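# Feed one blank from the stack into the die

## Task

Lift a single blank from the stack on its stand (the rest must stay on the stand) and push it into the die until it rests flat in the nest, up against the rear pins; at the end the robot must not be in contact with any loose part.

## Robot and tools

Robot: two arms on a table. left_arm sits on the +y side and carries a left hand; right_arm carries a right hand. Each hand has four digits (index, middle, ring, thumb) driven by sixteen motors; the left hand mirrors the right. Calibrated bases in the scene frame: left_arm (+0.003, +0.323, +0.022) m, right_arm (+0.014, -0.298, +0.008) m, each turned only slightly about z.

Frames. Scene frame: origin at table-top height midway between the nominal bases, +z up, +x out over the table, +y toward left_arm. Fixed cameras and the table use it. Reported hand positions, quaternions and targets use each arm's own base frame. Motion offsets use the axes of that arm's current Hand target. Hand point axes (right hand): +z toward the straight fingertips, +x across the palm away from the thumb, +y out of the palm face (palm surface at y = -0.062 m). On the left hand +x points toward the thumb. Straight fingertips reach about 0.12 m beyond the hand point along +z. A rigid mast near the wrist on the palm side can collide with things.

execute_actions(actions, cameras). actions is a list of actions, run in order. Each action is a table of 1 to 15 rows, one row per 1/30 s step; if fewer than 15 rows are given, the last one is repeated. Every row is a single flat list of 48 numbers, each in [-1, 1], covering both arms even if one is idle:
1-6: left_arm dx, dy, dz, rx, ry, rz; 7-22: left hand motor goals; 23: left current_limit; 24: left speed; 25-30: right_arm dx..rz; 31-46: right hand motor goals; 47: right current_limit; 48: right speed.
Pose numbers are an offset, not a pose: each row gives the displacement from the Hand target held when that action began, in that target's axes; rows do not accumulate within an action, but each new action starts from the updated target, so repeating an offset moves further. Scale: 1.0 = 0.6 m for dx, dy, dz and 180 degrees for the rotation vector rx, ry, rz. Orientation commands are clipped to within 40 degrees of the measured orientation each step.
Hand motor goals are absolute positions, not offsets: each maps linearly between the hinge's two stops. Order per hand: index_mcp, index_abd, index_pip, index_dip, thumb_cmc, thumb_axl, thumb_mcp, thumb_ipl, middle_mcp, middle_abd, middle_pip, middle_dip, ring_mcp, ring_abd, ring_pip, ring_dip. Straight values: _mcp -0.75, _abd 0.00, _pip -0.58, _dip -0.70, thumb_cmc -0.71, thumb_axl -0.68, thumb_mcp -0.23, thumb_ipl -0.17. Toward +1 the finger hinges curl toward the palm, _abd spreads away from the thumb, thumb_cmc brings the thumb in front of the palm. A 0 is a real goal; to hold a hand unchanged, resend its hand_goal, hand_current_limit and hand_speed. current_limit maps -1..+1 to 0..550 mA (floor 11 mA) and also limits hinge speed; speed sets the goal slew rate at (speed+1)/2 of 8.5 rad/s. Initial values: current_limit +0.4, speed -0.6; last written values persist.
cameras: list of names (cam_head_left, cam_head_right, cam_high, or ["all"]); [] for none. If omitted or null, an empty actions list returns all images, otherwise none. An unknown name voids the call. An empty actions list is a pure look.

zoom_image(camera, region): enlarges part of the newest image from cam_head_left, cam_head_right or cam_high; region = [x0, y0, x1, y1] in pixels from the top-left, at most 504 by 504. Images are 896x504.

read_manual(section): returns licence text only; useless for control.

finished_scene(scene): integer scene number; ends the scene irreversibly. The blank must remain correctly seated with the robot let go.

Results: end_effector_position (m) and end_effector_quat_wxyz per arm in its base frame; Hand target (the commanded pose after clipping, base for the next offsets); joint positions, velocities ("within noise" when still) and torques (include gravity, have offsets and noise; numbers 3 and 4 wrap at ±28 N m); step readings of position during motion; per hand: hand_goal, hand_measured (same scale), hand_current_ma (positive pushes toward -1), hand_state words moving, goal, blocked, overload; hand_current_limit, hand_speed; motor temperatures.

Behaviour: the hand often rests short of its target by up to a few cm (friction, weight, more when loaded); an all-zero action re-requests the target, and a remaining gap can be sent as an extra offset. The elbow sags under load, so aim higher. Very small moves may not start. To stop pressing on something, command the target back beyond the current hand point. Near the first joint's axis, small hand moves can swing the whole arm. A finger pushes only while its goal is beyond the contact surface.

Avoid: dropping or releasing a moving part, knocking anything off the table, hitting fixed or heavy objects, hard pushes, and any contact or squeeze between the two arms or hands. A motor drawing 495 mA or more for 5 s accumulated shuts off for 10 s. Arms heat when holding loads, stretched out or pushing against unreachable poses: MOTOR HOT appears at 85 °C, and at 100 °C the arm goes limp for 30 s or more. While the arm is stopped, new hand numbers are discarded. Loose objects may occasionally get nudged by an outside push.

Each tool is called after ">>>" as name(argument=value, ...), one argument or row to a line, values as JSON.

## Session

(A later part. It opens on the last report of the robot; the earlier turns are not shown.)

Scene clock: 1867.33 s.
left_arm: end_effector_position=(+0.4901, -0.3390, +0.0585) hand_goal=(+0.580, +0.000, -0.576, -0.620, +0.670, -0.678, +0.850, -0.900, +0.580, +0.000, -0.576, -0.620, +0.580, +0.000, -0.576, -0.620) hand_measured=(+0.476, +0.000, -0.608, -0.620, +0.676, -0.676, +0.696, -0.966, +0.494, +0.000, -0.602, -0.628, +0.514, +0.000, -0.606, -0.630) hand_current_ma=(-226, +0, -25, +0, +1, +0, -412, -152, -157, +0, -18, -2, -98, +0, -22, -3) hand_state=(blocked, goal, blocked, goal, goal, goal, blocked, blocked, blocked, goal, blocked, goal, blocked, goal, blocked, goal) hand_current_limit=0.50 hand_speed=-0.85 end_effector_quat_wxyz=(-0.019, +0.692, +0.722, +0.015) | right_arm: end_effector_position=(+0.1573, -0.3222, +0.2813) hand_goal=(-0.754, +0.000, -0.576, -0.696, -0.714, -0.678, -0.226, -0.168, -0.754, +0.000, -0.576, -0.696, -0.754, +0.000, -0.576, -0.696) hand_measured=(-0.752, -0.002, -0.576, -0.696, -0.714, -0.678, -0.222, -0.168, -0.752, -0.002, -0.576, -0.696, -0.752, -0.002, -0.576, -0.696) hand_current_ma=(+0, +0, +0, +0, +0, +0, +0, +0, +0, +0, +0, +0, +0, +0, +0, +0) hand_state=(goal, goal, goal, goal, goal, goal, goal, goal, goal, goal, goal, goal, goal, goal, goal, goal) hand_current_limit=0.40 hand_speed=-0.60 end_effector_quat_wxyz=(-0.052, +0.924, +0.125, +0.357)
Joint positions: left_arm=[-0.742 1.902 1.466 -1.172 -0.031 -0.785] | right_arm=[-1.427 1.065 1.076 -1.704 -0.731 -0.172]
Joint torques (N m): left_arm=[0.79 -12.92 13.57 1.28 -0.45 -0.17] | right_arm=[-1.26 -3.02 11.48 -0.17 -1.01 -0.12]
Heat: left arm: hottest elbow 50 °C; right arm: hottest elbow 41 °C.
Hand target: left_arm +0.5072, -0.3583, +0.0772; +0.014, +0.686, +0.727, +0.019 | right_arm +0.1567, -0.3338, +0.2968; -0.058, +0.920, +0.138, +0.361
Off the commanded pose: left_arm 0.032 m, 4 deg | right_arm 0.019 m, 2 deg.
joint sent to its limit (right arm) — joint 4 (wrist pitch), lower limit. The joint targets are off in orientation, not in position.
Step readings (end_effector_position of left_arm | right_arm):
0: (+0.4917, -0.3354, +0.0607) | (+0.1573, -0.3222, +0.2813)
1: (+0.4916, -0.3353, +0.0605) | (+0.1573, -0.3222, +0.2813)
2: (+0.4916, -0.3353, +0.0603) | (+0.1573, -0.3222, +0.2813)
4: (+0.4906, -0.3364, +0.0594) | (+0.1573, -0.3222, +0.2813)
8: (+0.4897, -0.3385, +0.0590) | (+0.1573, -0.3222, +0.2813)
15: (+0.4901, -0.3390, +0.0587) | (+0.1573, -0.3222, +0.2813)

>>> execute_actions(
  actions=[
    [[0.003,-0.006,0.02,0,0,0.002,0.58,0,-0.576,-0.62,0.671,-0.678,0.85,-0.9,0.58,0,-0.576,-0.62,0.58,0,-0.576,-0.62,0.5,-0.85,0,0,0,0,0,0,-0.754,0,-0.576,-0.696,-0.714,-0.678,-0.226,-0.168,-0.754,0,-0.576,-0.696,-0.754,0,-0.576,-0.696,0.4,-0.6]],
  ],
  cameras=["cam_head_left","cam_head_right","cam_high"],
)

>>> zoom_image(
  camera="cam_head_left",
  region=[335, 225, 385, 275],
)

>>> zoom_image(
  camera="cam_head_left",
  region=[395, 230, 445, 280],
)

>>> zoom_image(
  camera="cam_head_right",
  region=[410, 235, 450, 275],
)

>>> zoom_image(
  camera="cam_high",
  region=[420, 220, 500, 300],
)

Scene clock: 1878.00 s.
left_arm: end_effector_position=(+0.4924, -0.3414, +0.0573) hand_goal=(+0.580, +0.000, -0.576, -0.620, +0.670, -0.678, +0.850, -0.900, +0.580, +0.000, -0.576, -0.620, +0.580, +0.000, -0.576, -0.620) hand_measured=(+0.476, -0.004, -0.608, -0.620, +0.674, -0.676, +0.698, -0.966, +0.494, -0.002, -0.602, -0.626, +0.514, -0.002, -0.606, -0.630) hand_current_ma=(-226, -1, -25, +0, +0, +0, -412, -152, -157, +0, -18, -2, -98, +0, -22, -3) hand_state=(blocked, goal, blocked, goal, goal, goal, blocked, blocked, blocked, goal, blocked, goal, blocked, goal, blocked, goal) hand_current_limit=0.50 hand_speed=-0.85 end_effector_quat_wxyz=(-0.012, +0.689, +0.724, +0.016) | right_arm: end_effector_position=(+0.1573, -0.3222, +0.2813) hand_goal=(-0.754, +0.000, -0.576, -0.696, -0.714, -0.678, -0.226, -0.168, -0.754, +0.000, -0.576, -0.696, -0.754, +0.000, -0.576, -0.696) hand_measured=(-0.752, -0.002, -0.576, -0.696, -0.714, -0.678, -0.222, -0.168, -0.752, -0.002, -0.576, -0.696, -0.752, -0.002, -0.576, -0.696) hand_current_ma=(+0, +0, +0, +0, +0, +0, +0, +0, +0, +0, +0, +0, +0, +0, +0, +0) hand_state=(goal, goal, goal, goal, goal, goal, goal, goal, goal, goal, goal, goal, goal, goal, goal, goal) hand_current_limit=0.40 hand_speed=-0.60 end_effector_quat_wxyz=(-0.052, +0.924, +0.125, +0.357)
Joint positions: left_arm=[-0.743 1.906 1.466 -1.155 -0.033 -0.793] | right_arm=[-1.427 1.065 1.076 -1.704 -0.731 -0.172]
Joint torques (N m): left_arm=[0.79 -12.81 11.19 1.89 -0.43 -0.05] | right_arm=[-1.2 -2.96 11.48 -0.18 -1.01 -0.12]
Heat: left arm: hottest elbow 50 °C; right arm: hottest elbow 41 °C.
Hand target: left_arm +0.5041, -0.3566, +0.0652; +0.014, +0.688, +0.725, +0.019 | right_arm +0.1567, -0.3338, +0.2968; -0.058, +0.920, +0.138, +0.361
Off the commanded pose: left_arm 0.021 m, 3 deg | right_arm 0.019 m, 2 deg.
joint sent to its limit (right arm) — joint 4 (wrist pitch), lower limit. The joint targets are off in orientation, not in position.
Step readings (end_effector_position of left_arm | right_arm):
0: (+0.4901, -0.3389, +0.0585) | (+0.1573, -0.3222, +0.2813)
1: (+0.4902, -0.3390, +0.0585) | (+0.1573, -0.3222, +0.2813)
2: (+0.4904, -0.3392, +0.0585) | (+0.1573, -0.3222, +0.2813)
4: (+0.4914, -0.3403, +0.0579) | (+0.1573, -0.3222, +0.2813)
8: (+0.4923, -0.3414, +0.0572) | (+0.1573, -0.3222, +0.2813)
15: (+0.4924, -0.3414, +0.0573) | (+0.1573, -0.3222, +0.2813)

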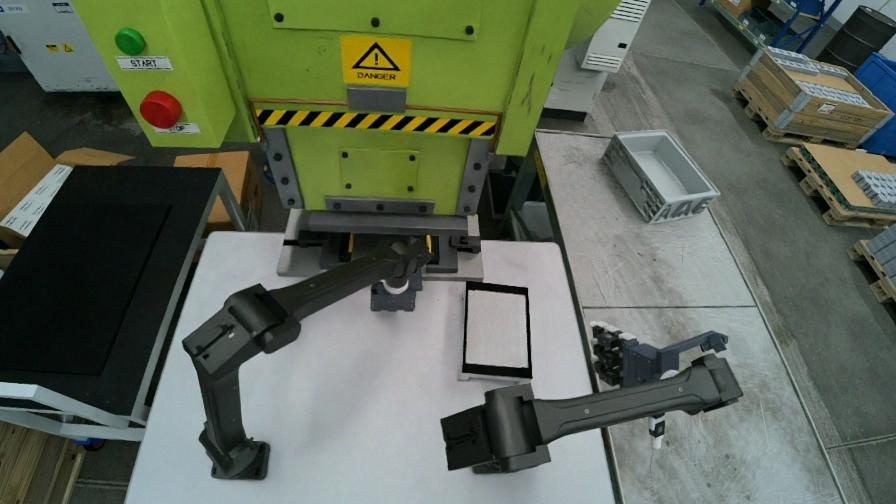

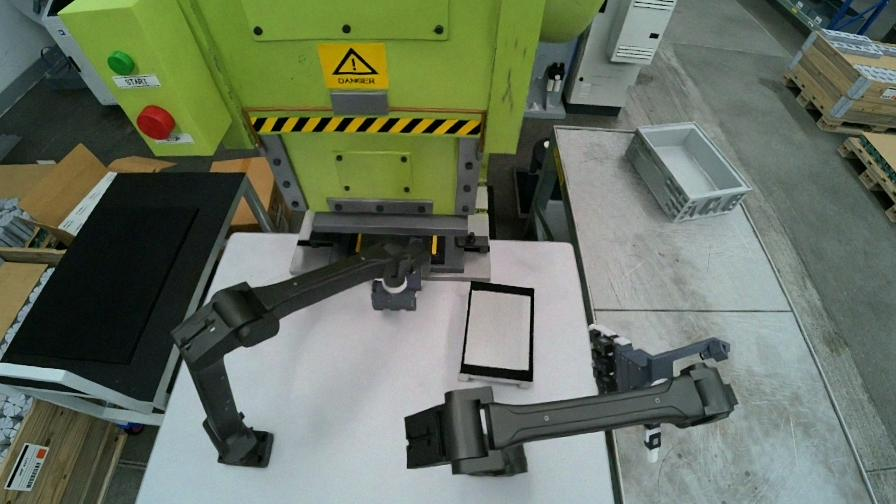

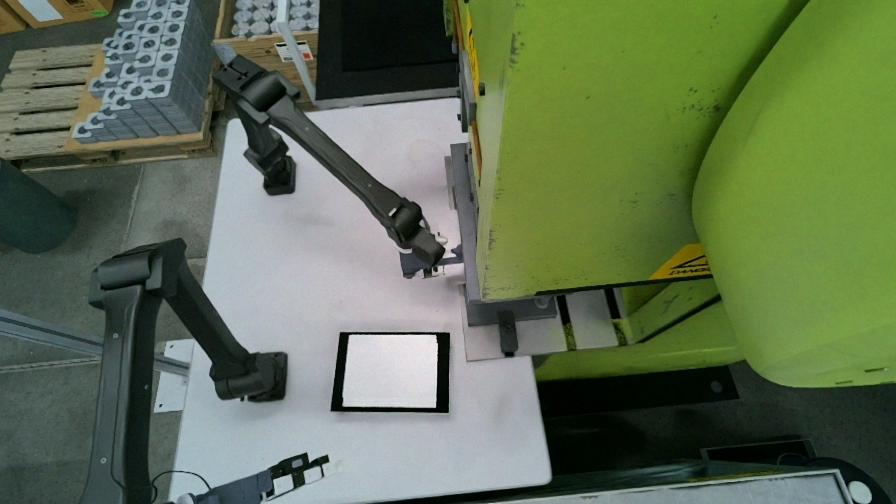

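Scaled by 10.080.

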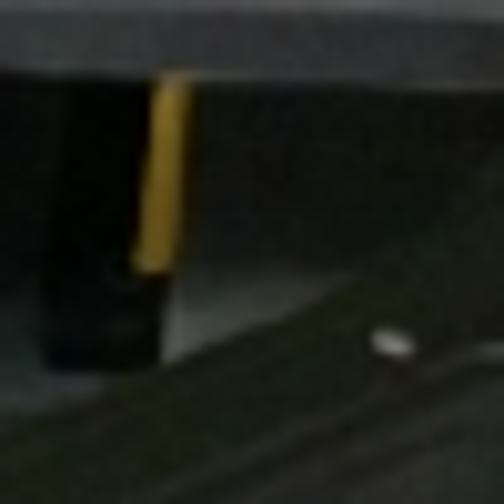

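Scaled by 10.080.

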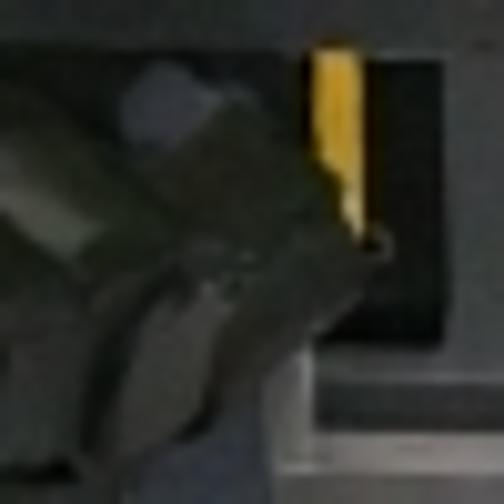

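Scaled by 12.600.

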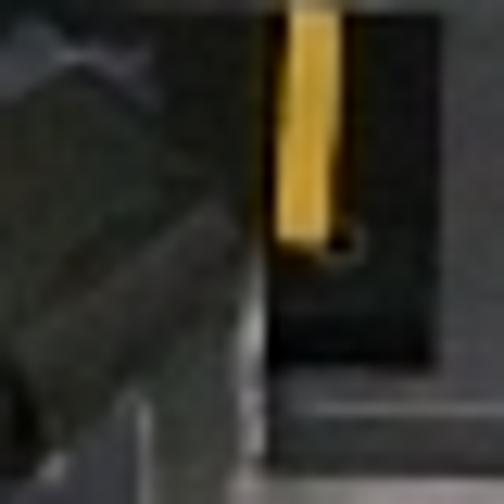

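Scaled by 6.300.

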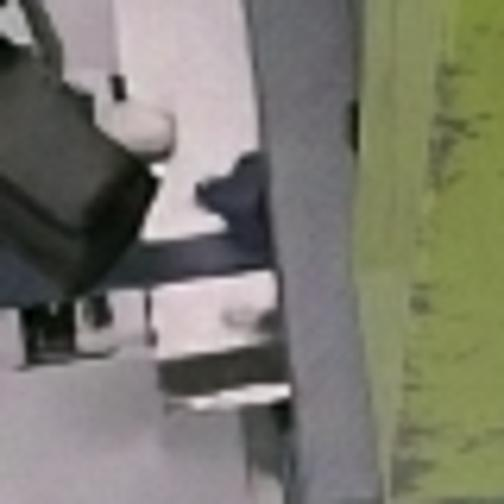

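>>> execute_actions(
  actions=[
    [[-0.004,-0.01,0.012,0,0,0.003,0.58,0,-0.576,-0.62,0.671,-0.678,0.85,-0.9,0.58,0,-0.576,-0.62,0.58,0,-0.576,-0.62,0.5,-0.85,0,0,0,0,0,0,-0.754,0,-0.576,-0.696,-0.714,-0.678,-0.226,-0.168,-0.754,0,-0.576,-0.696,-0.754,0,-0.576,-0.696,0.4,-0.6]],
  ],
)

Scene clock: 1895.83 s.
left_arm: end_effector_position=(+0.4922, -0.3462, +0.0549) hand_goal=(+0.580, +0.000, -0.576, -0.620, +0.670, -0.678, +0.850, -0.900, +0.580, +0.000, -0.576, -0.620, +0.580, +0.000, -0.576, -0.620) hand_measured=(+0.476, -0.004, -0.608, -0.620, +0.668, -0.678, +0.698, -0.966, +0.496, -0.006, -0.604, -0.628, +0.516, -0.012, -0.606, -0.630) hand_current_ma=(-226, -1, -25, +0, +0, +0, -412, -152, -155, -1, -20, -2, -95, -3, -22, -3) hand_state=(blocked, goal, blocked, goal, goal, goal, blocked, blocked, blocked, goal, blocked, goal, blocked, goal, blocked, goal) hand_current_limit=0.50 hand_speed=-0.85 end_effector_quat_wxyz=(-0.006, +0.688, +0.726, +0.018) | right_arm: end_effector_position=(+0.1573, -0.3222, +0.2813) hand_goal=(-0.754, +0.000, -0.576, -0.696, -0.714, -0.678, -0.226, -0.168, -0.754, +0.000, -0.576, -0.696, -0.754, +0.000, -0.576, -0.696) hand_measured=(-0.752, -0.002, -0.576, -0.696, -0.714, -0.678, -0.222, -0.168, -0.752, -0.002, -0.576, -0.696, -0.752, -0.002, -0.576, -0.696) hand_current_ma=(+0, +0, +0, +0, +0, +0, +0, +0, +0, +0, +0, +0, +0, +0, +0, +0) hand_state=(goal, goal, goal, goal, goal, goal, goal, goal, goal, goal, goal, goal, goal, goal, goal, goal) hand_current_limit=0.40 hand_speed=-0.60 end_effector_quat_wxyz=(-0.052, +0.924, +0.125, +0.357)
Joint positions: left_arm=[-0.751 1.91 1.463 -1.135 -0.035 -0.805] | right_arm=[-1.427 1.065 1.076 -1.704 -0.731 -0.172]
Joint torques (N m): left_arm=[0.73 -12.98 9.81 1.91 -0.35 0.07] | right_arm=[-1.2 -3.02 11.49 -0.17 -1.01 -0.12]
Heat: left arm: hottest elbow 48 °C; right arm: hottest elbow 41 °C.
Hand target: left_arm +0.4985, -0.3592, +0.0576; +0.014, +0.692, +0.722, +0.019 | right_arm +0.1567, -0.3338, +0.2968; -0.058, +0.920, +0.138, +0.361
Off the commanded pose: left_arm 0.015 m, 2 deg | right_arm 0.019 m, 2 deg.
joint sent to its limit (right arm) — joint 4 (wrist pitch), lower limit. The joint targets are off in orientation, not in position.
Step readings (end_effector_position of left_arm | right_arm):
0: (+0.4924, -0.3414, +0.0573) | (+0.1573, -0.3222, +0.2813)
1: (+0.4924, -0.3414, +0.0573) | (+0.1573, -0.3222, +0.2813)
2: (+0.4924, -0.3417, +0.0573) | (+0.1573, -0.3222, +0.2813)
4: (+0.4924, -0.3424, +0.0572) | (+0.1573, -0.3222, +0.2813)
8: (+0.4923, -0.3440, +0.0564) | (+0.1573, -0.3222, +0.2813)
15: (+0.4922, -0.3462, +0.0549) | (+0.1573, -0.3222, +0.2813)

>>> execute_actions(
  actions=[],
  cameras=["cam_head_left","cam_head_right","cam_high"],
)

>>> zoom_image(
  camera="cam_head_left",
  region=[335, 225, 385, 275],
)

>>> zoom_image(
  camera="cam_head_left",
  region=[395, 230, 445, 280],
)

>>> zoom_image(
  camera="cam_head_right",
  region=[410, 235, 450, 275],
)

>>> zoom_image(
  camera="cam_high",
  region=[420, 220, 500, 300],
)

Scene clock: 1907.03 s.
left_arm: end_effector_position=(+0.4922, -0.3462, +0.0549) hand_goal=(+0.580, +0.000, -0.576, -0.620, +0.670, -0.678, +0.850, -0.900, +0.580, +0.000, -0.576, -0.620, +0.580, +0.000, -0.576, -0.620) hand_measured=(+0.476, -0.004, -0.608, -0.620, +0.668, -0.678, +0.698, -0.966, +0.496, -0.006, -0.604, -0.628, +0.516, -0.012, -0.606, -0.630) hand_current_ma=(-226, -1, -25, +0, +0, +0, -413, -152, -155, -1, -20, -2, -95, -3, -22, -3) hand_state=(blocked, goal, blocked, goal, goal, goal, blocked, blocked, blocked, goal, blocked, goal, blocked, goal, blocked, goal) hand_current_limit=0.50 hand_speed=-0.85 end_effector_quat_wxyz=(-0.006, +0.688, +0.726, +0.018) | right_arm: end_effector_position=(+0.1573, -0.3222, +0.2813) hand_goal=(-0.754, +0.000, -0.576, -0.696, -0.714, -0.678, -0.226, -0.168, -0.754, +0.000, -0.576, -0.696, -0.754, +0.000, -0.576, -0.696) hand_measured=(-0.752, -0.002, -0.576, -0.696, -0.714, -0.678, -0.222, -0.168, -0.752, -0.002, -0.576, -0.696, -0.752, -0.002, -0.576, -0.696) hand_current_ma=(+0, +0, +0, +0, +0, +0, +0, +0, +0, +0, +0, +0, +0, +0, +0, +0) hand_state=(goal, goal, goal, goal, goal, goal, goal, goal, goal, goal, goal, goal, goal, goal, goal, goal) hand_current_limit=0.40 hand_speed=-0.60 end_effector_quat_wxyz=(-0.052, +0.924, +0.125, +0.357)
Joint positions: left_arm=[-0.751 1.91 1.463 -1.135 -0.035 -0.805] | right_arm=[-1.427 1.065 1.076 -1.704 -0.731 -0.172]
Joint velocities: within noise
Joint torques (N m): left_arm=[0.79 -12.98 9.81 1.92 -0.36 0.07] | right_arm=[-1.2 -2.96 11.48 -0.17 -1.01 -0.12]
Motor temperatures (°C): left_arm=[25 30 47 26 25 25] | right_arm=[26 28 41 27 28 25]
Heat: left arm: hottest elbow 47 °C; right arm: hottest elbow 41 °C.
Hand target: left_arm +0.4985, -0.3592, +0.0576; +0.014, +0.692, +0.722, +0.019 | right_arm +0.1567, -0.3338, +0.2968; -0.058, +0.920, +0.138, +0.361
Off the commanded pose: left_arm 0.015 m, 2 deg | right_arm 0.019 m, 2 deg.

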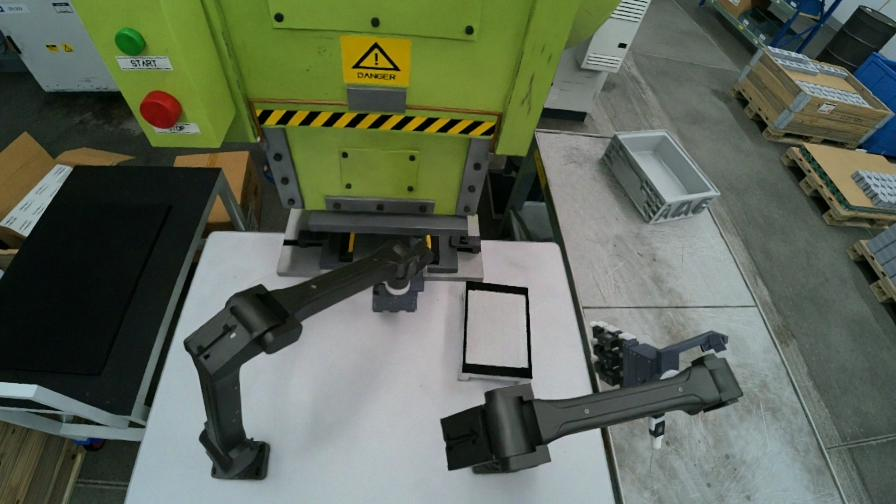

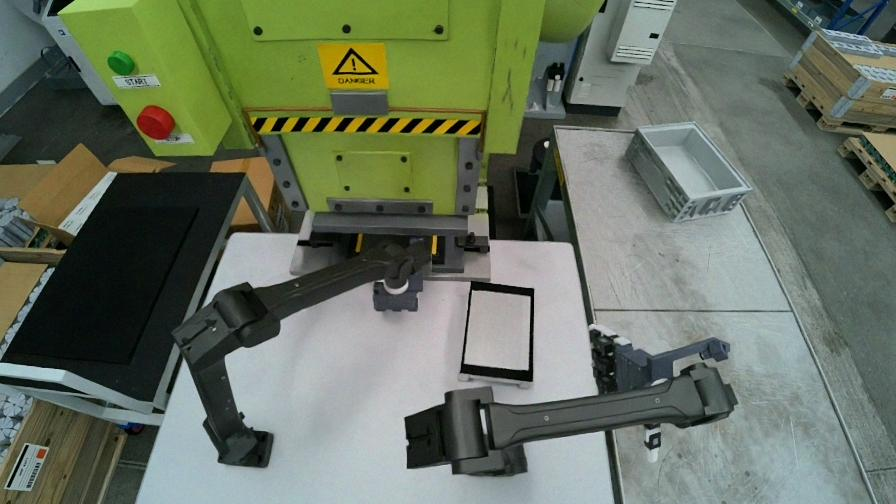

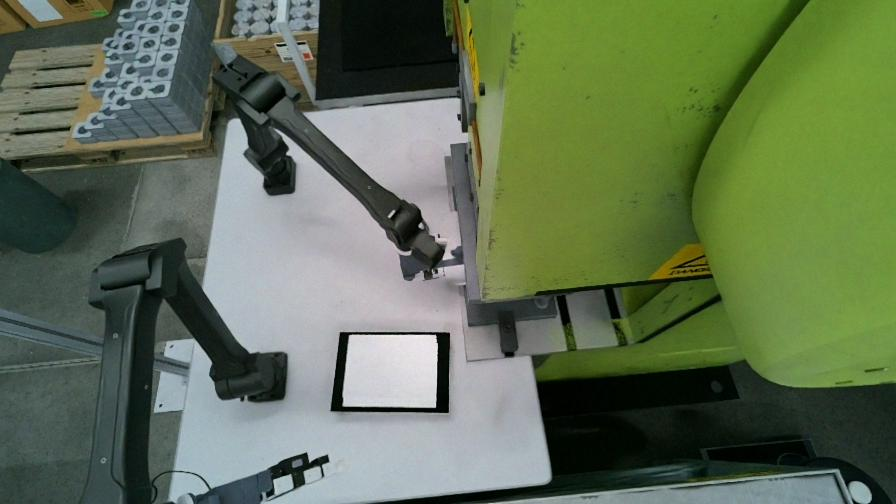

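Scaled by 10.080.

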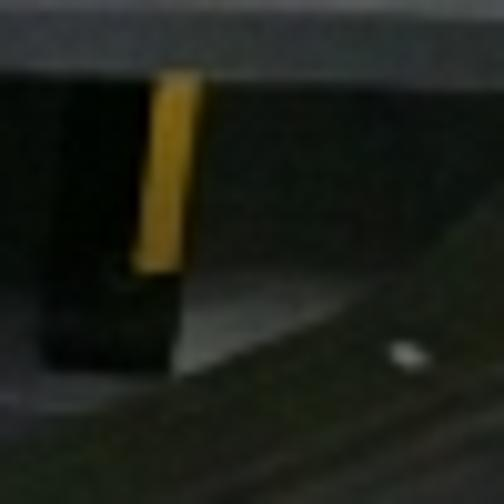

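Scaled by 10.080.

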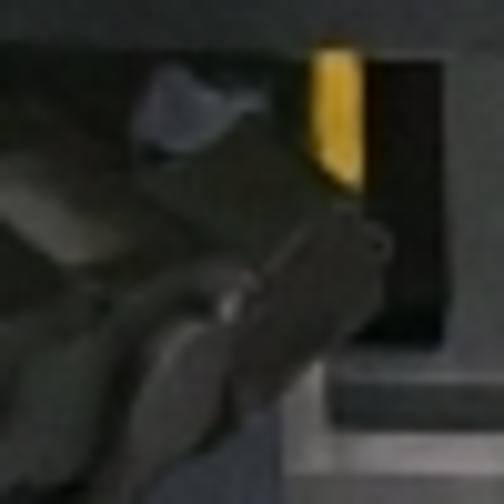

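Scaled by 12.600.

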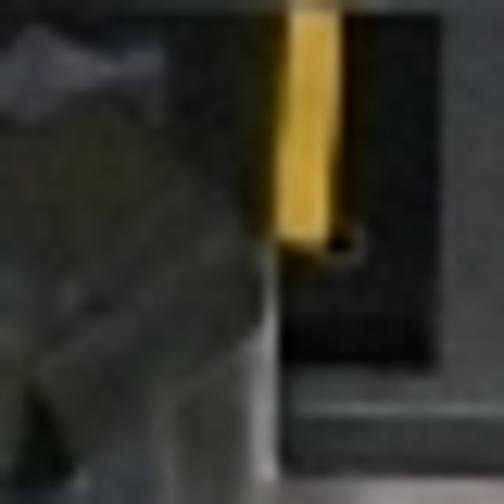

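Scaled by 6.300.

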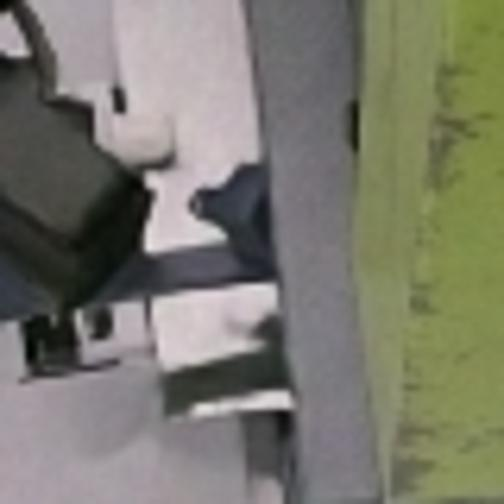

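>>> zoom_image(
  camera="cam_head_right",
  region=[418, 250, 442, 274],
)

>>> zoom_image(
  camera="cam_head_left",
  region=[414, 260, 438, 284],
)

>>> zoom_image(
  camera="cam_head_right",
  region=[395, 255, 445, 305],
)

Scaled by 21.000.

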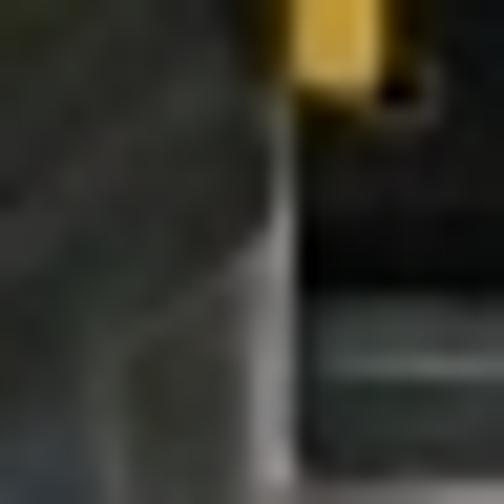

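Scaled by 21.000.

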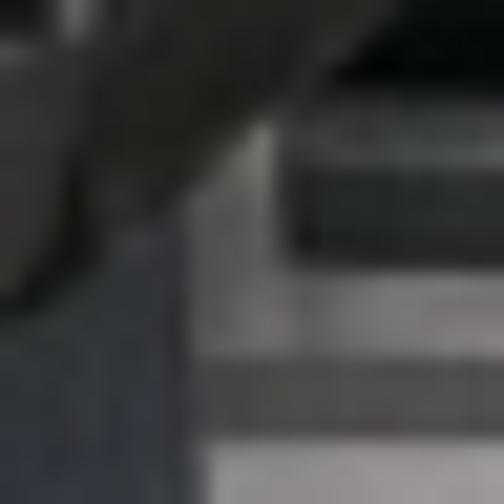

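Scaled by 10.080.

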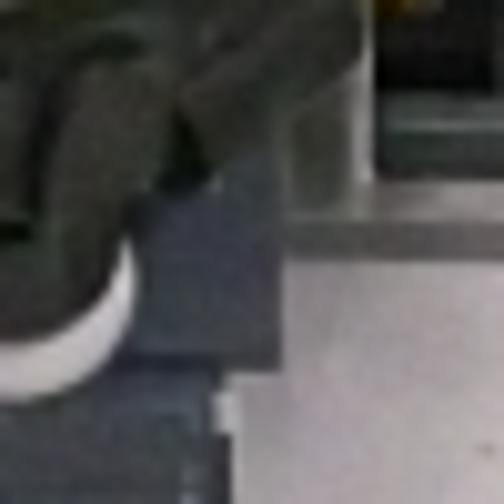

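>>> execute_actions(
  actions=[
    [[0.012,-0.004,0.012,0,0,0.0,0.58,0,-0.576,-0.62,0.671,-0.678,0.85,-0.9,0.58,0,-0.576,-0.62,0.58,0,-0.576,-0.62,0.5,-0.85,0,0,0,0,0,0,-0.754,0,-0.576,-0.696,-0.714,-0.678,-0.226,-0.168,-0.754,0,-0.576,-0.696,-0.754,0,-0.576,-0.696,0.4,-0.6]],
  ],
)

Scene clock: 1942.83 s.
left_arm: end_effector_position=(+0.4931, -0.3456, +0.0497) hand_goal=(+0.580, +0.000, -0.576, -0.620, +0.670, -0.678, +0.850, -0.900, +0.580, +0.000, -0.576, -0.620, +0.580, +0.000, -0.576, -0.620) hand_measured=(+0.476, -0.004, -0.608, -0.620, +0.668, -0.678, +0.698, -0.970, +0.498, -0.002, -0.604, -0.622, +0.524, -0.012, -0.598, -0.622) hand_current_ma=(-226, +0, -25, +0, +0, +0, -412, -166, -146, +0, -20, +0, -77, -3, -12, +0) hand_state=(blocked, goal, blocked, goal, goal, goal, blocked, blocked, blocked, goal, blocked, goal, blocked, goal, blocked, goal) hand_current_limit=0.50 hand_speed=-0.85 end_effector_quat_wxyz=(+0.001, +0.688, +0.726, +0.021) | right_arm: end_effector_position=(+0.1573, -0.3222, +0.2813) hand_goal=(-0.754, +0.000, -0.576, -0.696, -0.714, -0.678, -0.226, -0.168, -0.754, +0.000, -0.576, -0.696, -0.754, +0.000, -0.576, -0.696) hand_measured=(-0.752, -0.002, -0.576, -0.696, -0.714, -0.678, -0.222, -0.168, -0.752, -0.002, -0.576, -0.696, -0.752, -0.002, -0.576, -0.696) hand_current_ma=(+0, +0, +0, +0, +0, +0, +0, +0, +0, +0, +0, +0, +0, +0, +0, +0) hand_state=(goal, goal, goal, goal, goal, goal, goal, goal, goal, goal, goal, goal, goal, goal, goal, goal) hand_current_limit=0.40 hand_speed=-0.60 end_effector_quat_wxyz=(-0.052, +0.924, +0.125, +0.357)
Joint positions: left_arm=[-0.751 1.91 1.445 -1.103 -0.042 -0.805] | right_arm=[-1.427 1.065 1.076 -1.704 -0.731 -0.172]
Joint torques (N m): left_arm=[1.2 -13.27 8.59 1.72 -0.15 0.14] | right_arm=[-1.2 -3.02 11.48 -0.18 -1.01 -0.12]
Heat: left arm: hottest elbow 45 °C; right arm: hottest elbow 41 °C.
Hand target: left_arm +0.4963, -0.3521, +0.0505; +0.014, +0.692, +0.722, +0.020 | right_arm +0.1567, -0.3338, +0.2968; -0.058, +0.920, +0.138, +0.361
Off the commanded pose: left_arm 0.007 m, 2 deg | right_arm 0.019 m, 2 deg.
joint sent to its limit (right arm) — joint 4 (wrist pitch), lower limit. The joint targets are off in orientation, not in position.
Step readings (end_effector_position of left_arm | right_arm):
0: (+0.4922, -0.3462, +0.0549) | (+0.1573, -0.3222, +0.2813)
1: (+0.4922, -0.3462, +0.0549) | (+0.1573, -0.3222, +0.2813)
2: (+0.4921, -0.3461, +0.0543) | (+0.1573, -0.3222, +0.2813)
4: (+0.4924, -0.3461, +0.0526) | (+0.1573, -0.3222, +0.2813)
8: (+0.4928, -0.3458, +0.0503) | (+0.1573, -0.3222, +0.2813)
15: (+0.4930, -0.3456, +0.0497) | (+0.1573, -0.3222, +0.2813)

>>> execute_actions(
  actions=[
    [[0.004,-0.002,-0.018,0.006,0.014,0.0,0.58,0,-0.576,-0.62,0.671,-0.678,0.85,-0.9,0.58,0,-0.576,-0.62,0.58,0,-0.576,-0.62,0.5,-0.85,0,0,0,0,0,0,-0.754,0,-0.576,-0.696,-0.714,-0.678,-0.226,-0.168,-0.754,0,-0.576,-0.696,-0.754,0,-0.576,-0.696,0.4,-0.6]],
  ],
  cameras=["cam_head_left","cam_head_right","cam_high"],
)

>>> zoom_image(
  camera="cam_head_left",
  region=[335, 225, 385, 275],
)

>>> zoom_image(
  camera="cam_head_left",
  region=[395, 230, 445, 280],
)

>>> zoom_image(
  camera="cam_head_right",
  region=[395, 240, 445, 290],
)

>>> zoom_image(
  camera="cam_high",
  region=[420, 220, 500, 300],
)

Scene clock: 1972.10 s.
left_arm: end_effector_position=(+0.4905, -0.3407, +0.0508) hand_goal=(+0.580, +0.000, -0.576, -0.620, +0.670, -0.678, +0.850, -0.900, +0.580, +0.000, -0.576, -0.620, +0.580, +0.000, -0.576, -0.620) hand_measured=(+0.476, +0.004, -0.608, -0.620, +0.670, -0.678, +0.698, -0.970, +0.504, +0.002, -0.604, -0.622, +0.526, -0.006, -0.598, -0.622) hand_current_ma=(-226, +0, -25, +0, +0, +0, -412, -167, -129, +0, -20, +0, -69, -1, -12, +0) hand_state=(blocked, goal, blocked, goal, goal, goal, blocked, blocked, blocked, goal, blocked, goal, blocked, goal, blocked, goal) hand_current_limit=0.50 hand_speed=-0.85 end_effector_quat_wxyz=(-0.011, +0.688, +0.725, +0.027) | right_arm: end_effector_position=(+0.1573, -0.3222, +0.2813) hand_goal=(-0.754, +0.000, -0.576, -0.696, -0.714, -0.678, -0.226, -0.168, -0.754, +0.000, -0.576, -0.696, -0.754, +0.000, -0.576, -0.696) hand_measured=(-0.752, -0.002, -0.576, -0.696, -0.714, -0.678, -0.222, -0.168, -0.752, -0.002, -0.576, -0.696, -0.752, -0.002, -0.576, -0.696) hand_current_ma=(+0, +0, +0, +0, +0, +0, +0, +0, +0, +0, +0, +0, +0, +0, +0, +0) hand_state=(goal, goal, goal, goal, goal, goal, goal, goal, goal, goal, goal, goal, goal, goal, goal, goal) hand_current_limit=0.40 hand_speed=-0.60 end_effector_quat_wxyz=(-0.052, +0.924, +0.125, +0.357)
Joint positions: left_arm=[-0.751 1.91 1.447 -1.13 -0.055 -0.804] | right_arm=[-1.427 1.065 1.076 -1.704 -0.731 -0.172]
Joint torques (N m): left_arm=[0.97 -12.92 11.97 -0.47 -0.29 0.06] | right_arm=[-1.2 -3.02 11.47 -0.18 -1.01 -0.12]
Heat: left arm: hottest elbow 44 °C; right arm: hottest elbow 41 °C.
Hand target: left_arm +0.4944, -0.3498, +0.0611; -0.008, +0.691, +0.722, +0.028 | right_arm +0.1567, -0.3338, +0.2968; -0.058, +0.920, +0.138, +0.361
Off the commanded pose: left_arm 0.014 m, 1 deg | right_arm 0.019 m, 2 deg.
joint sent to its limit (right arm) — joint 4 (wrist pitch), lower limit. The joint targets are off in orientation, not in position.
Step readings (end_effector_position of left_arm | right_arm):
0: (+0.4931, -0.3456, +0.0497) | (+0.1573, -0.3222, +0.2813)
1: (+0.4931, -0.3456, +0.0497) | (+0.1573, -0.3222, +0.2813)
2: (+0.4932, -0.3453, +0.0498) | (+0.1573, -0.3222, +0.2813)
4: (+0.4930, -0.3439, +0.0501) | (+0.1573, -0.3222, +0.2813)
8: (+0.4914, -0.3413, +0.0501) | (+0.1573, -0.3222, +0.2813)
15: (+0.4905, -0.3407, +0.0508) | (+0.1573, -0.3222, +0.2813)

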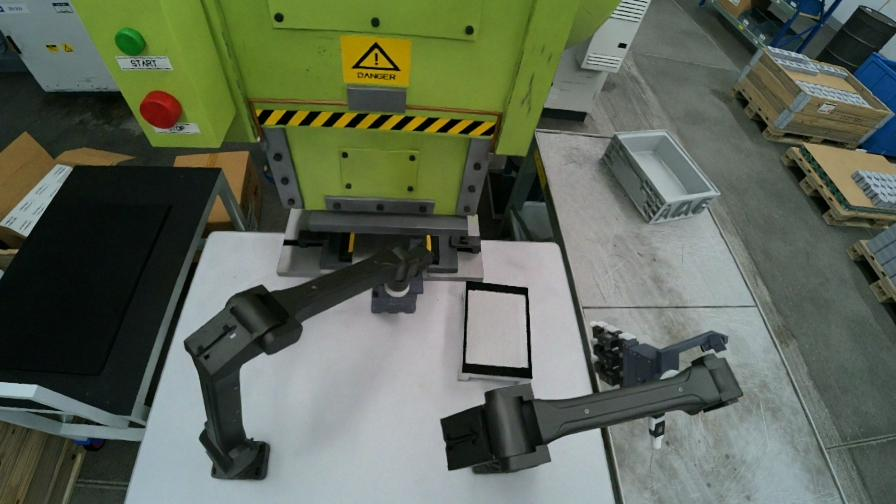

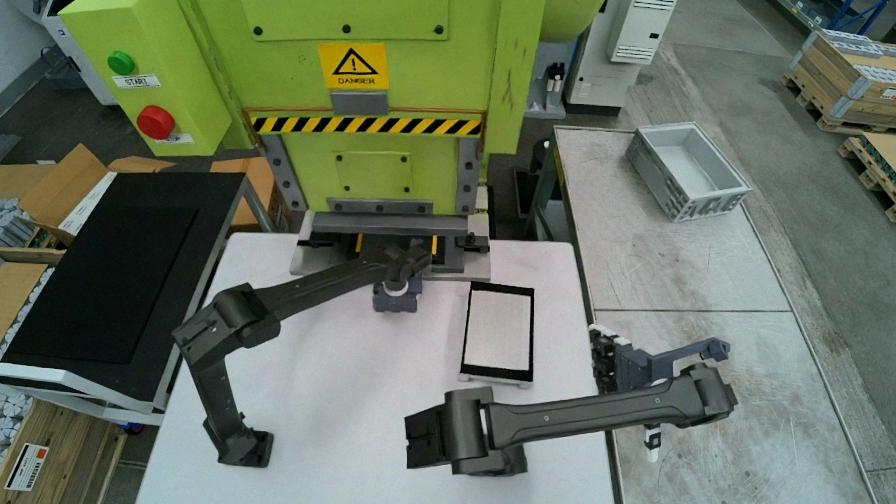

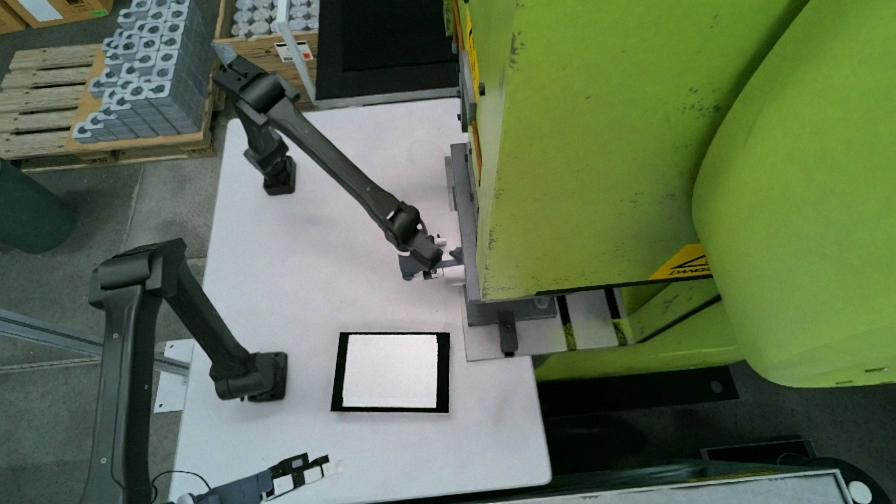

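Scaled by 10.080.

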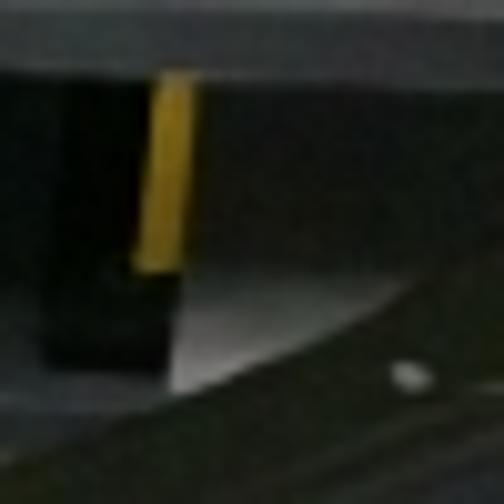

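Scaled by 10.080.

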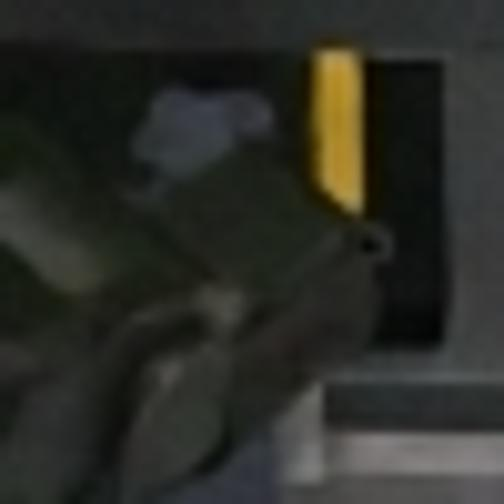

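Scaled by 10.080.

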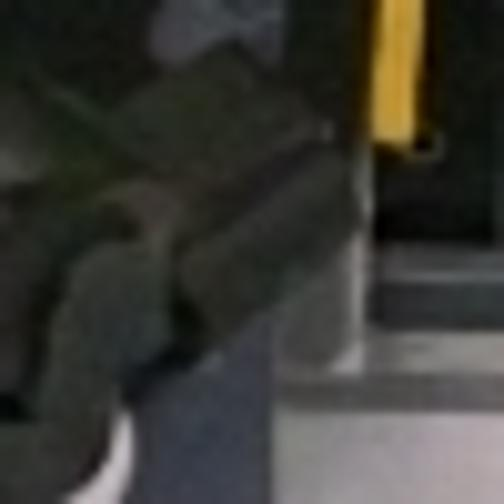

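Scaled by 6.300.

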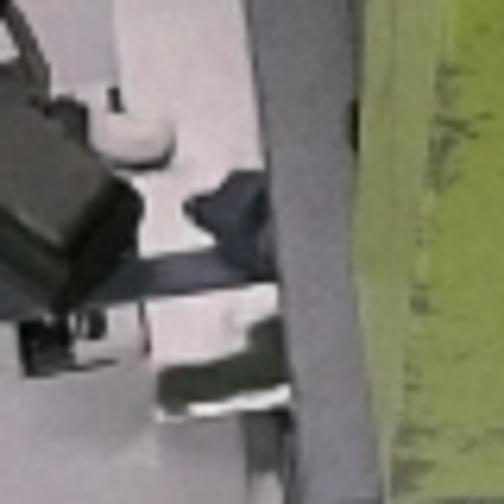

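>>> execute_actions(
  actions=[
    [[0.003,0.0,0.018,0.005,0.004,0.0,0.58,0,-0.576,-0.62,0.671,-0.678,0.85,-0.9,0.58,0,-0.576,-0.62,0.58,0,-0.576,-0.62,0.5,-0.85,0,0,0,0,0,0,-0.754,0,-0.576,-0.696,-0.714,-0.678,-0.226,-0.168,-0.754,0,-0.576,-0.696,-0.754,0,-0.576,-0.696,0.4,-0.6]],
  ],
)

Scene clock: 1985.33 s.
left_arm: end_effector_position=(+0.4905, -0.3407, +0.0508) hand_goal=(+0.580, +0.000, -0.576, -0.620, +0.670, -0.678, +0.850, -0.900, +0.580, +0.000, -0.576, -0.620, +0.580, +0.000, -0.576, -0.620) hand_measured=(+0.476, +0.004, -0.608, -0.620, +0.670, -0.678, +0.698, -0.970, +0.504, +0.002, -0.604, -0.622, +0.528, -0.006, -0.598, -0.622) hand_current_ma=(-226, +0, -25, +0, +0, +0, -412, -169, -127, +0, -20, +0, -67, -1, -12, +0) hand_state=(blocked, goal, blocked, goal, goal, goal, blocked, blocked, blocked, goal, blocked, goal, blocked, goal, blocked, goal) hand_current_limit=0.50 hand_speed=-0.85 end_effector_quat_wxyz=(-0.012, +0.688, +0.725, +0.027) | right_arm: end_effector_position=(+0.1573, -0.3222, +0.2813) hand_goal=(-0.754, +0.000, -0.576, -0.696, -0.714, -0.678, -0.226, -0.168, -0.754, +0.000, -0.576, -0.696, -0.754, +0.000, -0.576, -0.696) hand_measured=(-0.752, -0.002, -0.576, -0.696, -0.714, -0.678, -0.222, -0.168, -0.752, -0.002, -0.576, -0.696, -0.752, -0.002, -0.576, -0.696) hand_current_ma=(+0, +0, +0, +0, +0, +0, +0, +0, +0, +0, +0, +0, +0, +0, +0, +0) hand_state=(goal, goal, goal, goal, goal, goal, goal, goal, goal, goal, goal, goal, goal, goal, goal, goal) hand_current_limit=0.40 hand_speed=-0.60 end_effector_quat_wxyz=(-0.052, +0.924, +0.125, +0.357)
Joint positions: left_arm=[-0.751 1.911 1.449 -1.133 -0.055 -0.804] | right_arm=[-1.427 1.065 1.076 -1.704 -0.731 -0.172]
Joint torques (N m): left_arm=[1.2 -11.69 11.95 -0.44 -0.2 0.09] | right_arm=[-1.26 -3.02 11.47 -0.18 -1.02 -0.12]
Heat: left arm: hottest elbow 45 °C; right arm: hottest elbow 41 °C.
Hand target: left_arm +0.4947, -0.3475, +0.0505; -0.018, +0.691, +0.722, +0.026 | right_arm +0.1567, -0.3338, +0.2968; -0.058, +0.920, +0.138, +0.361
Off the commanded pose: left_arm 0.008 m, 1 deg | right_arm 0.019 m, 2 deg.
joint sent to its limit (right arm) — joint 4 (wrist pitch), lower limit. The joint targets are off in orientation, not in position.
Step readings (end_effector_position of left_arm | right_arm):
0: (+0.4905, -0.3407, +0.0508) | (+0.1573, -0.3222, +0.2813)
1: (+0.4905, -0.3407, +0.0508) | (+0.1573, -0.3222, +0.2813)
2: (+0.4905, -0.3407, +0.0508) | (+0.1573, -0.3222, +0.2813)
4: (+0.4905, -0.3407, +0.0508) | (+0.1573, -0.3222, +0.2813)
8: (+0.4905, -0.3407, +0.0508) | (+0.1573, -0.3222, +0.2813)
15: (+0.4905, -0.3407, +0.0509) | (+0.1573, -0.3222, +0.2813)

>>> execute_actions(
  actions=[
    [[0.002,0.004,0.012,0.0,0.0,0.0,0.58,0,-0.576,-0.62,0.671,-0.678,0.85,-0.9,0.58,0,-0.576,-0.62,0.58,0,-0.576,-0.62,0.5,-0.85,0,0,0,0,0,0,-0.754,0,-0.576,-0.696,-0.714,-0.678,-0.226,-0.168,-0.754,0,-0.576,-0.696,-0.754,0,-0.576,-0.696,0.4,-0.6]],
  ],
)

Scene clock: 1991.37 s.
left_arm: end_effector_position=(+0.4905, -0.3405, +0.0483) hand_goal=(+0.580, +0.000, -0.576, -0.620, +0.670, -0.678, +0.850, -0.900, +0.580, +0.000, -0.576, -0.620, +0.580, +0.000, -0.576, -0.620) hand_measured=(+0.476, +0.004, -0.610, -0.618, +0.670, -0.678, +0.698, -0.976, +0.506, +0.002, -0.604, -0.622, +0.538, -0.006, -0.596, -0.622) hand_current_ma=(-226, +1, -27, +0, +0, +0, -412, -191, -123, +0, -20, +0, -44, -1, -10, +0) hand_state=(blocked, goal, blocked, goal, goal, goal, blocked, blocked, blocked, goal, blocked, goal, blocked, goal, goal, goal) hand_current_limit=0.50 hand_speed=-0.85 end_effector_quat_wxyz=(-0.014, +0.689, +0.724, +0.028) | right_arm: end_effector_position=(+0.1573, -0.3222, +0.2813) hand_goal=(-0.754, +0.000, -0.576, -0.696, -0.714, -0.678, -0.226, -0.168, -0.754, +0.000, -0.576, -0.696, -0.754, +0.000, -0.576, -0.696) hand_measured=(-0.752, -0.002, -0.576, -0.696, -0.714, -0.678, -0.222, -0.168, -0.752, -0.002, -0.576, -0.696, -0.752, -0.002, -0.576, -0.696) hand_current_ma=(+0, +0, +0, +0, +0, +0, +0, +0, +0, +0, +0, +0, +0, +0, +0, +0) hand_state=(goal, goal, goal, goal, goal, goal, goal, goal, goal, goal, goal, goal, goal, goal, goal, goal) hand_current_limit=0.40 hand_speed=-0.60 end_effector_quat_wxyz=(-0.052, +0.924, +0.125, +0.357)
Joint positions: left_arm=[-0.751 1.915 1.449 -1.133 -0.056 -0.801] | right_arm=[-1.427 1.065 1.076 -1.704 -0.731 -0.172]
Joint torques (N m): left_arm=[1.67 -11.4 11.44 0.14 -0.16 0.11] | right_arm=[-1.26 -2.96 11.48 -0.18 -1.01 -0.12]
Heat: left arm: hottest elbow 45 °C; right arm: hottest elbow 41 °C.
Hand target: left_arm +0.4971, -0.3457, +0.0434; -0.018, +0.691, +0.722, +0.027 | right_arm +0.1567, -0.3338, +0.2968; -0.058, +0.920, +0.138, +0.361
Off the commanded pose: left_arm 0.010 m, 1 deg | right_arm 0.019 m, 2 deg.
joint sent to its limit (right arm) — joint 4 (wrist pitch), lower limit. The joint targets are off in orientation, not in position.
Step readings (end_effector_position of left_arm | right_arm):
0: (+0.4905, -0.3407, +0.0508) | (+0.1573, -0.3222, +0.2813)
1: (+0.4905, -0.3407, +0.0508) | (+0.1573, -0.3222, +0.2813)
2: (+0.4905, -0.3407, +0.0508) | (+0.1573, -0.3222, +0.2813)
4: (+0.4905, -0.3406, +0.0501) | (+0.1573, -0.3222, +0.2813)
8: (+0.4904, -0.3405, +0.0483) | (+0.1573, -0.3222, +0.2813)
15: (+0.4905, -0.3405, +0.0483) | (+0.1573, -0.3222, +0.2813)

>>> execute_actions(
  actions=[
    [[0,0,0,0.0,0.0,0.0,0.58,0,-0.59,-0.62,0.671,-0.678,0.85,-0.92,0.54,0,-0.59,-0.62,0.51,0,-0.59,-0.62,0.5,-0.9,0,0,0,0,0,0,-0.754,0,-0.576,-0.696,-0.714,-0.678,-0.226,-0.168,-0.754,0,-0.576,-0.696,-0.754,0,-0.576,-0.696,0.4,-0.6]],
  ],
  cameras=["cam_head_left","cam_head_right","cam_high"],
)

>>> zoom_image(
  camera="cam_head_left",
  region=[335, 225, 385, 275],
)

>>> zoom_image(
  camera="cam_head_right",
  region=[395, 240, 445, 290],
)

>>> zoom_image(
  camera="cam_high",
  region=[420, 220, 500, 300],
)

Scene clock: 2008.67 s.
left_arm: end_effector_position=(+0.4905, -0.3405, +0.0483) hand_goal=(+0.580, +0.000, -0.590, -0.620, +0.670, -0.678, +0.850, -0.920, +0.540, +0.000, -0.590, -0.620, +0.510, +0.000, -0.590, -0.620) hand_measured=(+0.476, +0.004, -0.612, -0.618, +0.670, -0.678, +0.698, -0.980, +0.506, +0.002, -0.604, -0.622, +0.514, -0.002, -0.588, -0.620) hand_current_ma=(-226, +1, -14, +0, +0, +0, -412, -129, -31, +0, -6, +0, +1, +0, +0, +0) hand_state=(blocked, goal, blocked, goal, goal, goal, blocked, blocked, blocked, goal, goal, goal, goal, goal, goal, goal) hand_current_limit=0.50 hand_speed=-0.90 end_effector_quat_wxyz=(-0.014, +0.689, +0.724, +0.028) | right_arm: end_effector_position=(+0.1573, -0.3222, +0.2813) hand_goal=(-0.754, +0.000, -0.576, -0.696, -0.714, -0.678, -0.226, -0.168, -0.754, +0.000, -0.576, -0.696, -0.754, +0.000, -0.576, -0.696) hand_measured=(-0.752, -0.002, -0.576, -0.696, -0.714, -0.678, -0.222, -0.168, -0.752, -0.002, -0.576, -0.696, -0.752, -0.002, -0.576, -0.696) hand_current_ma=(+0, +0, +0, +0, +0, +0, +0, +0, +0, +0, +0, +0, +0, +0, +0, +0) hand_state=(goal, goal, goal, goal, goal, goal, goal, goal, goal, goal, goal, goal, goal, goal, goal, goal) hand_current_limit=0.40 hand_speed=-0.60 end_effector_quat_wxyz=(-0.052, +0.924, +0.125, +0.357)
Joint positions: left_arm=[-0.751 1.915 1.449 -1.133 -0.056 -0.801] | right_arm=[-1.427 1.065 1.076 -1.704 -0.731 -0.172]
Joint torques (N m): left_arm=[1.61 -11.4 11.44 0.13 -0.16 0.11] | right_arm=[-1.2 -3.02 11.49 -0.17 -1.01 -0.12]
Heat: left arm: hottest elbow 45 °C; right arm: hottest elbow 41 °C.
Hand target: left_arm +0.4971, -0.3457, +0.0434; -0.018, +0.691, +0.722, +0.027 | right_arm +0.1567, -0.3338, +0.2968; -0.058, +0.920, +0.138, +0.361
Off the commanded pose: left_arm 0.010 m, 1 deg | right_arm 0.019 m, 2 deg.
joint sent to its limit (right arm) — joint 4 (wrist pitch), lower limit. The joint targets are off in orientation, not in position.
Step readings (end_effector_position of left_arm | right_arm):
0: (+0.4905, -0.3405, +0.0483) | (+0.1573, -0.3222, +0.2813)
1: (+0.4905, -0.3405, +0.0483) | (+0.1573, -0.3222, +0.2813)
2: (+0.4905, -0.3405, +0.0483) | (+0.1573, -0.3222, +0.2813)
4: (+0.4905, -0.3405, +0.0483) | (+0.1573, -0.3222, +0.2813)
8: (+0.4905, -0.3405, +0.0483) | (+0.1573, -0.3222, +0.2813)
15: (+0.4905, -0.3405, +0.0483) | (+0.1573, -0.3222, +0.2813)

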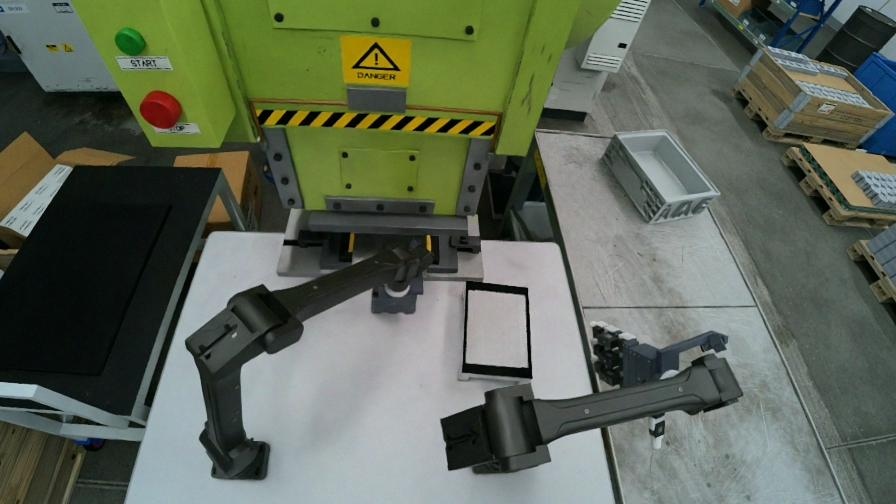

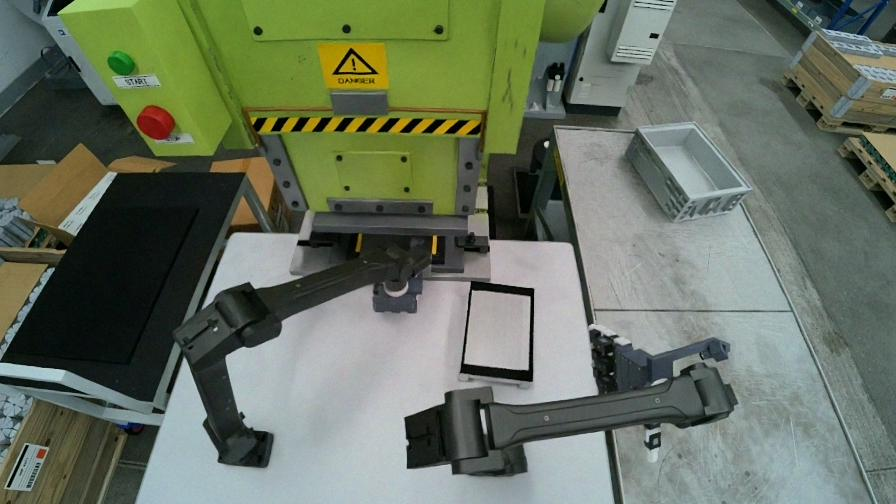

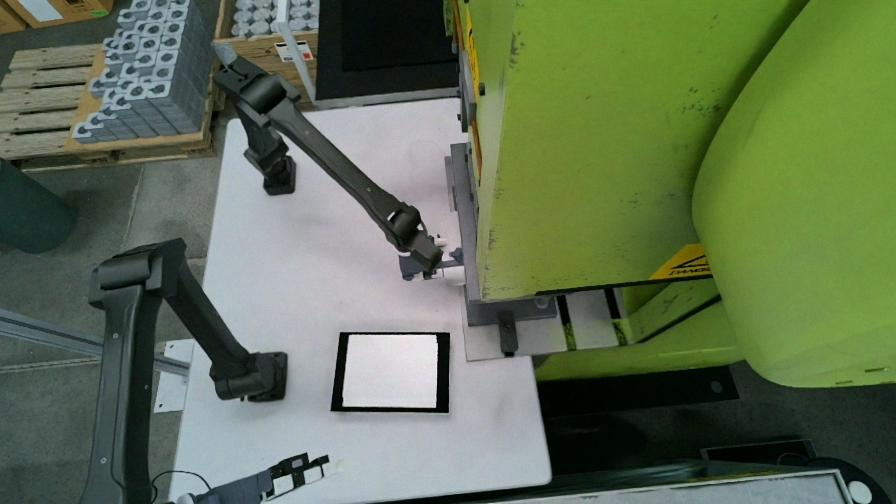

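Scaled by 10.080.

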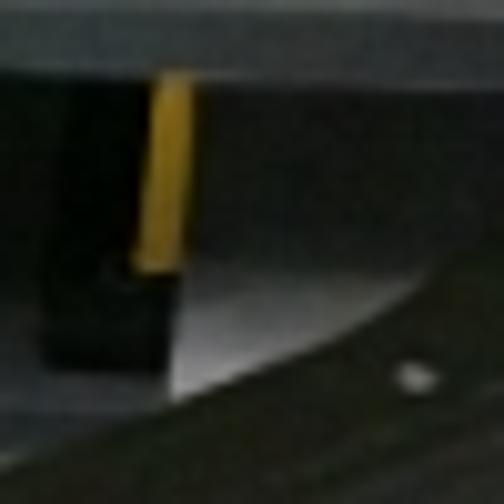

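Scaled by 10.080.

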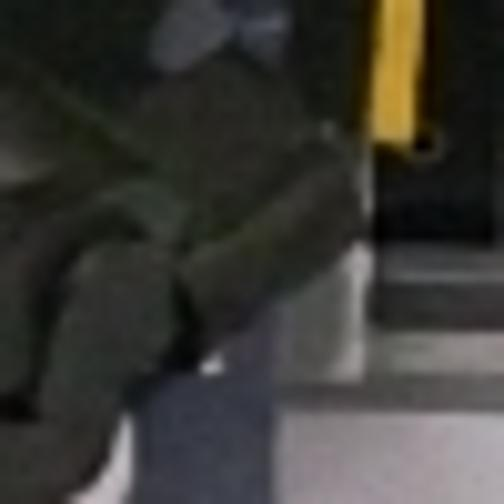

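Scaled by 6.300.

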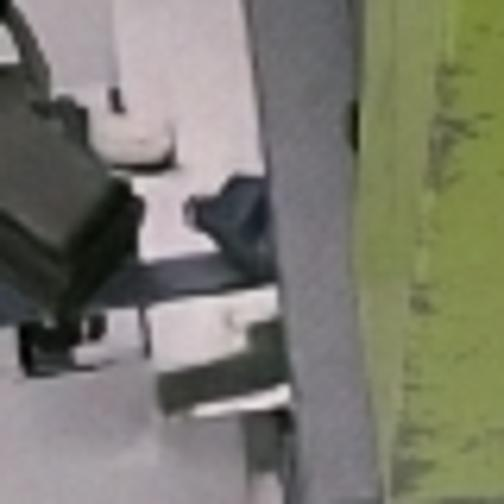

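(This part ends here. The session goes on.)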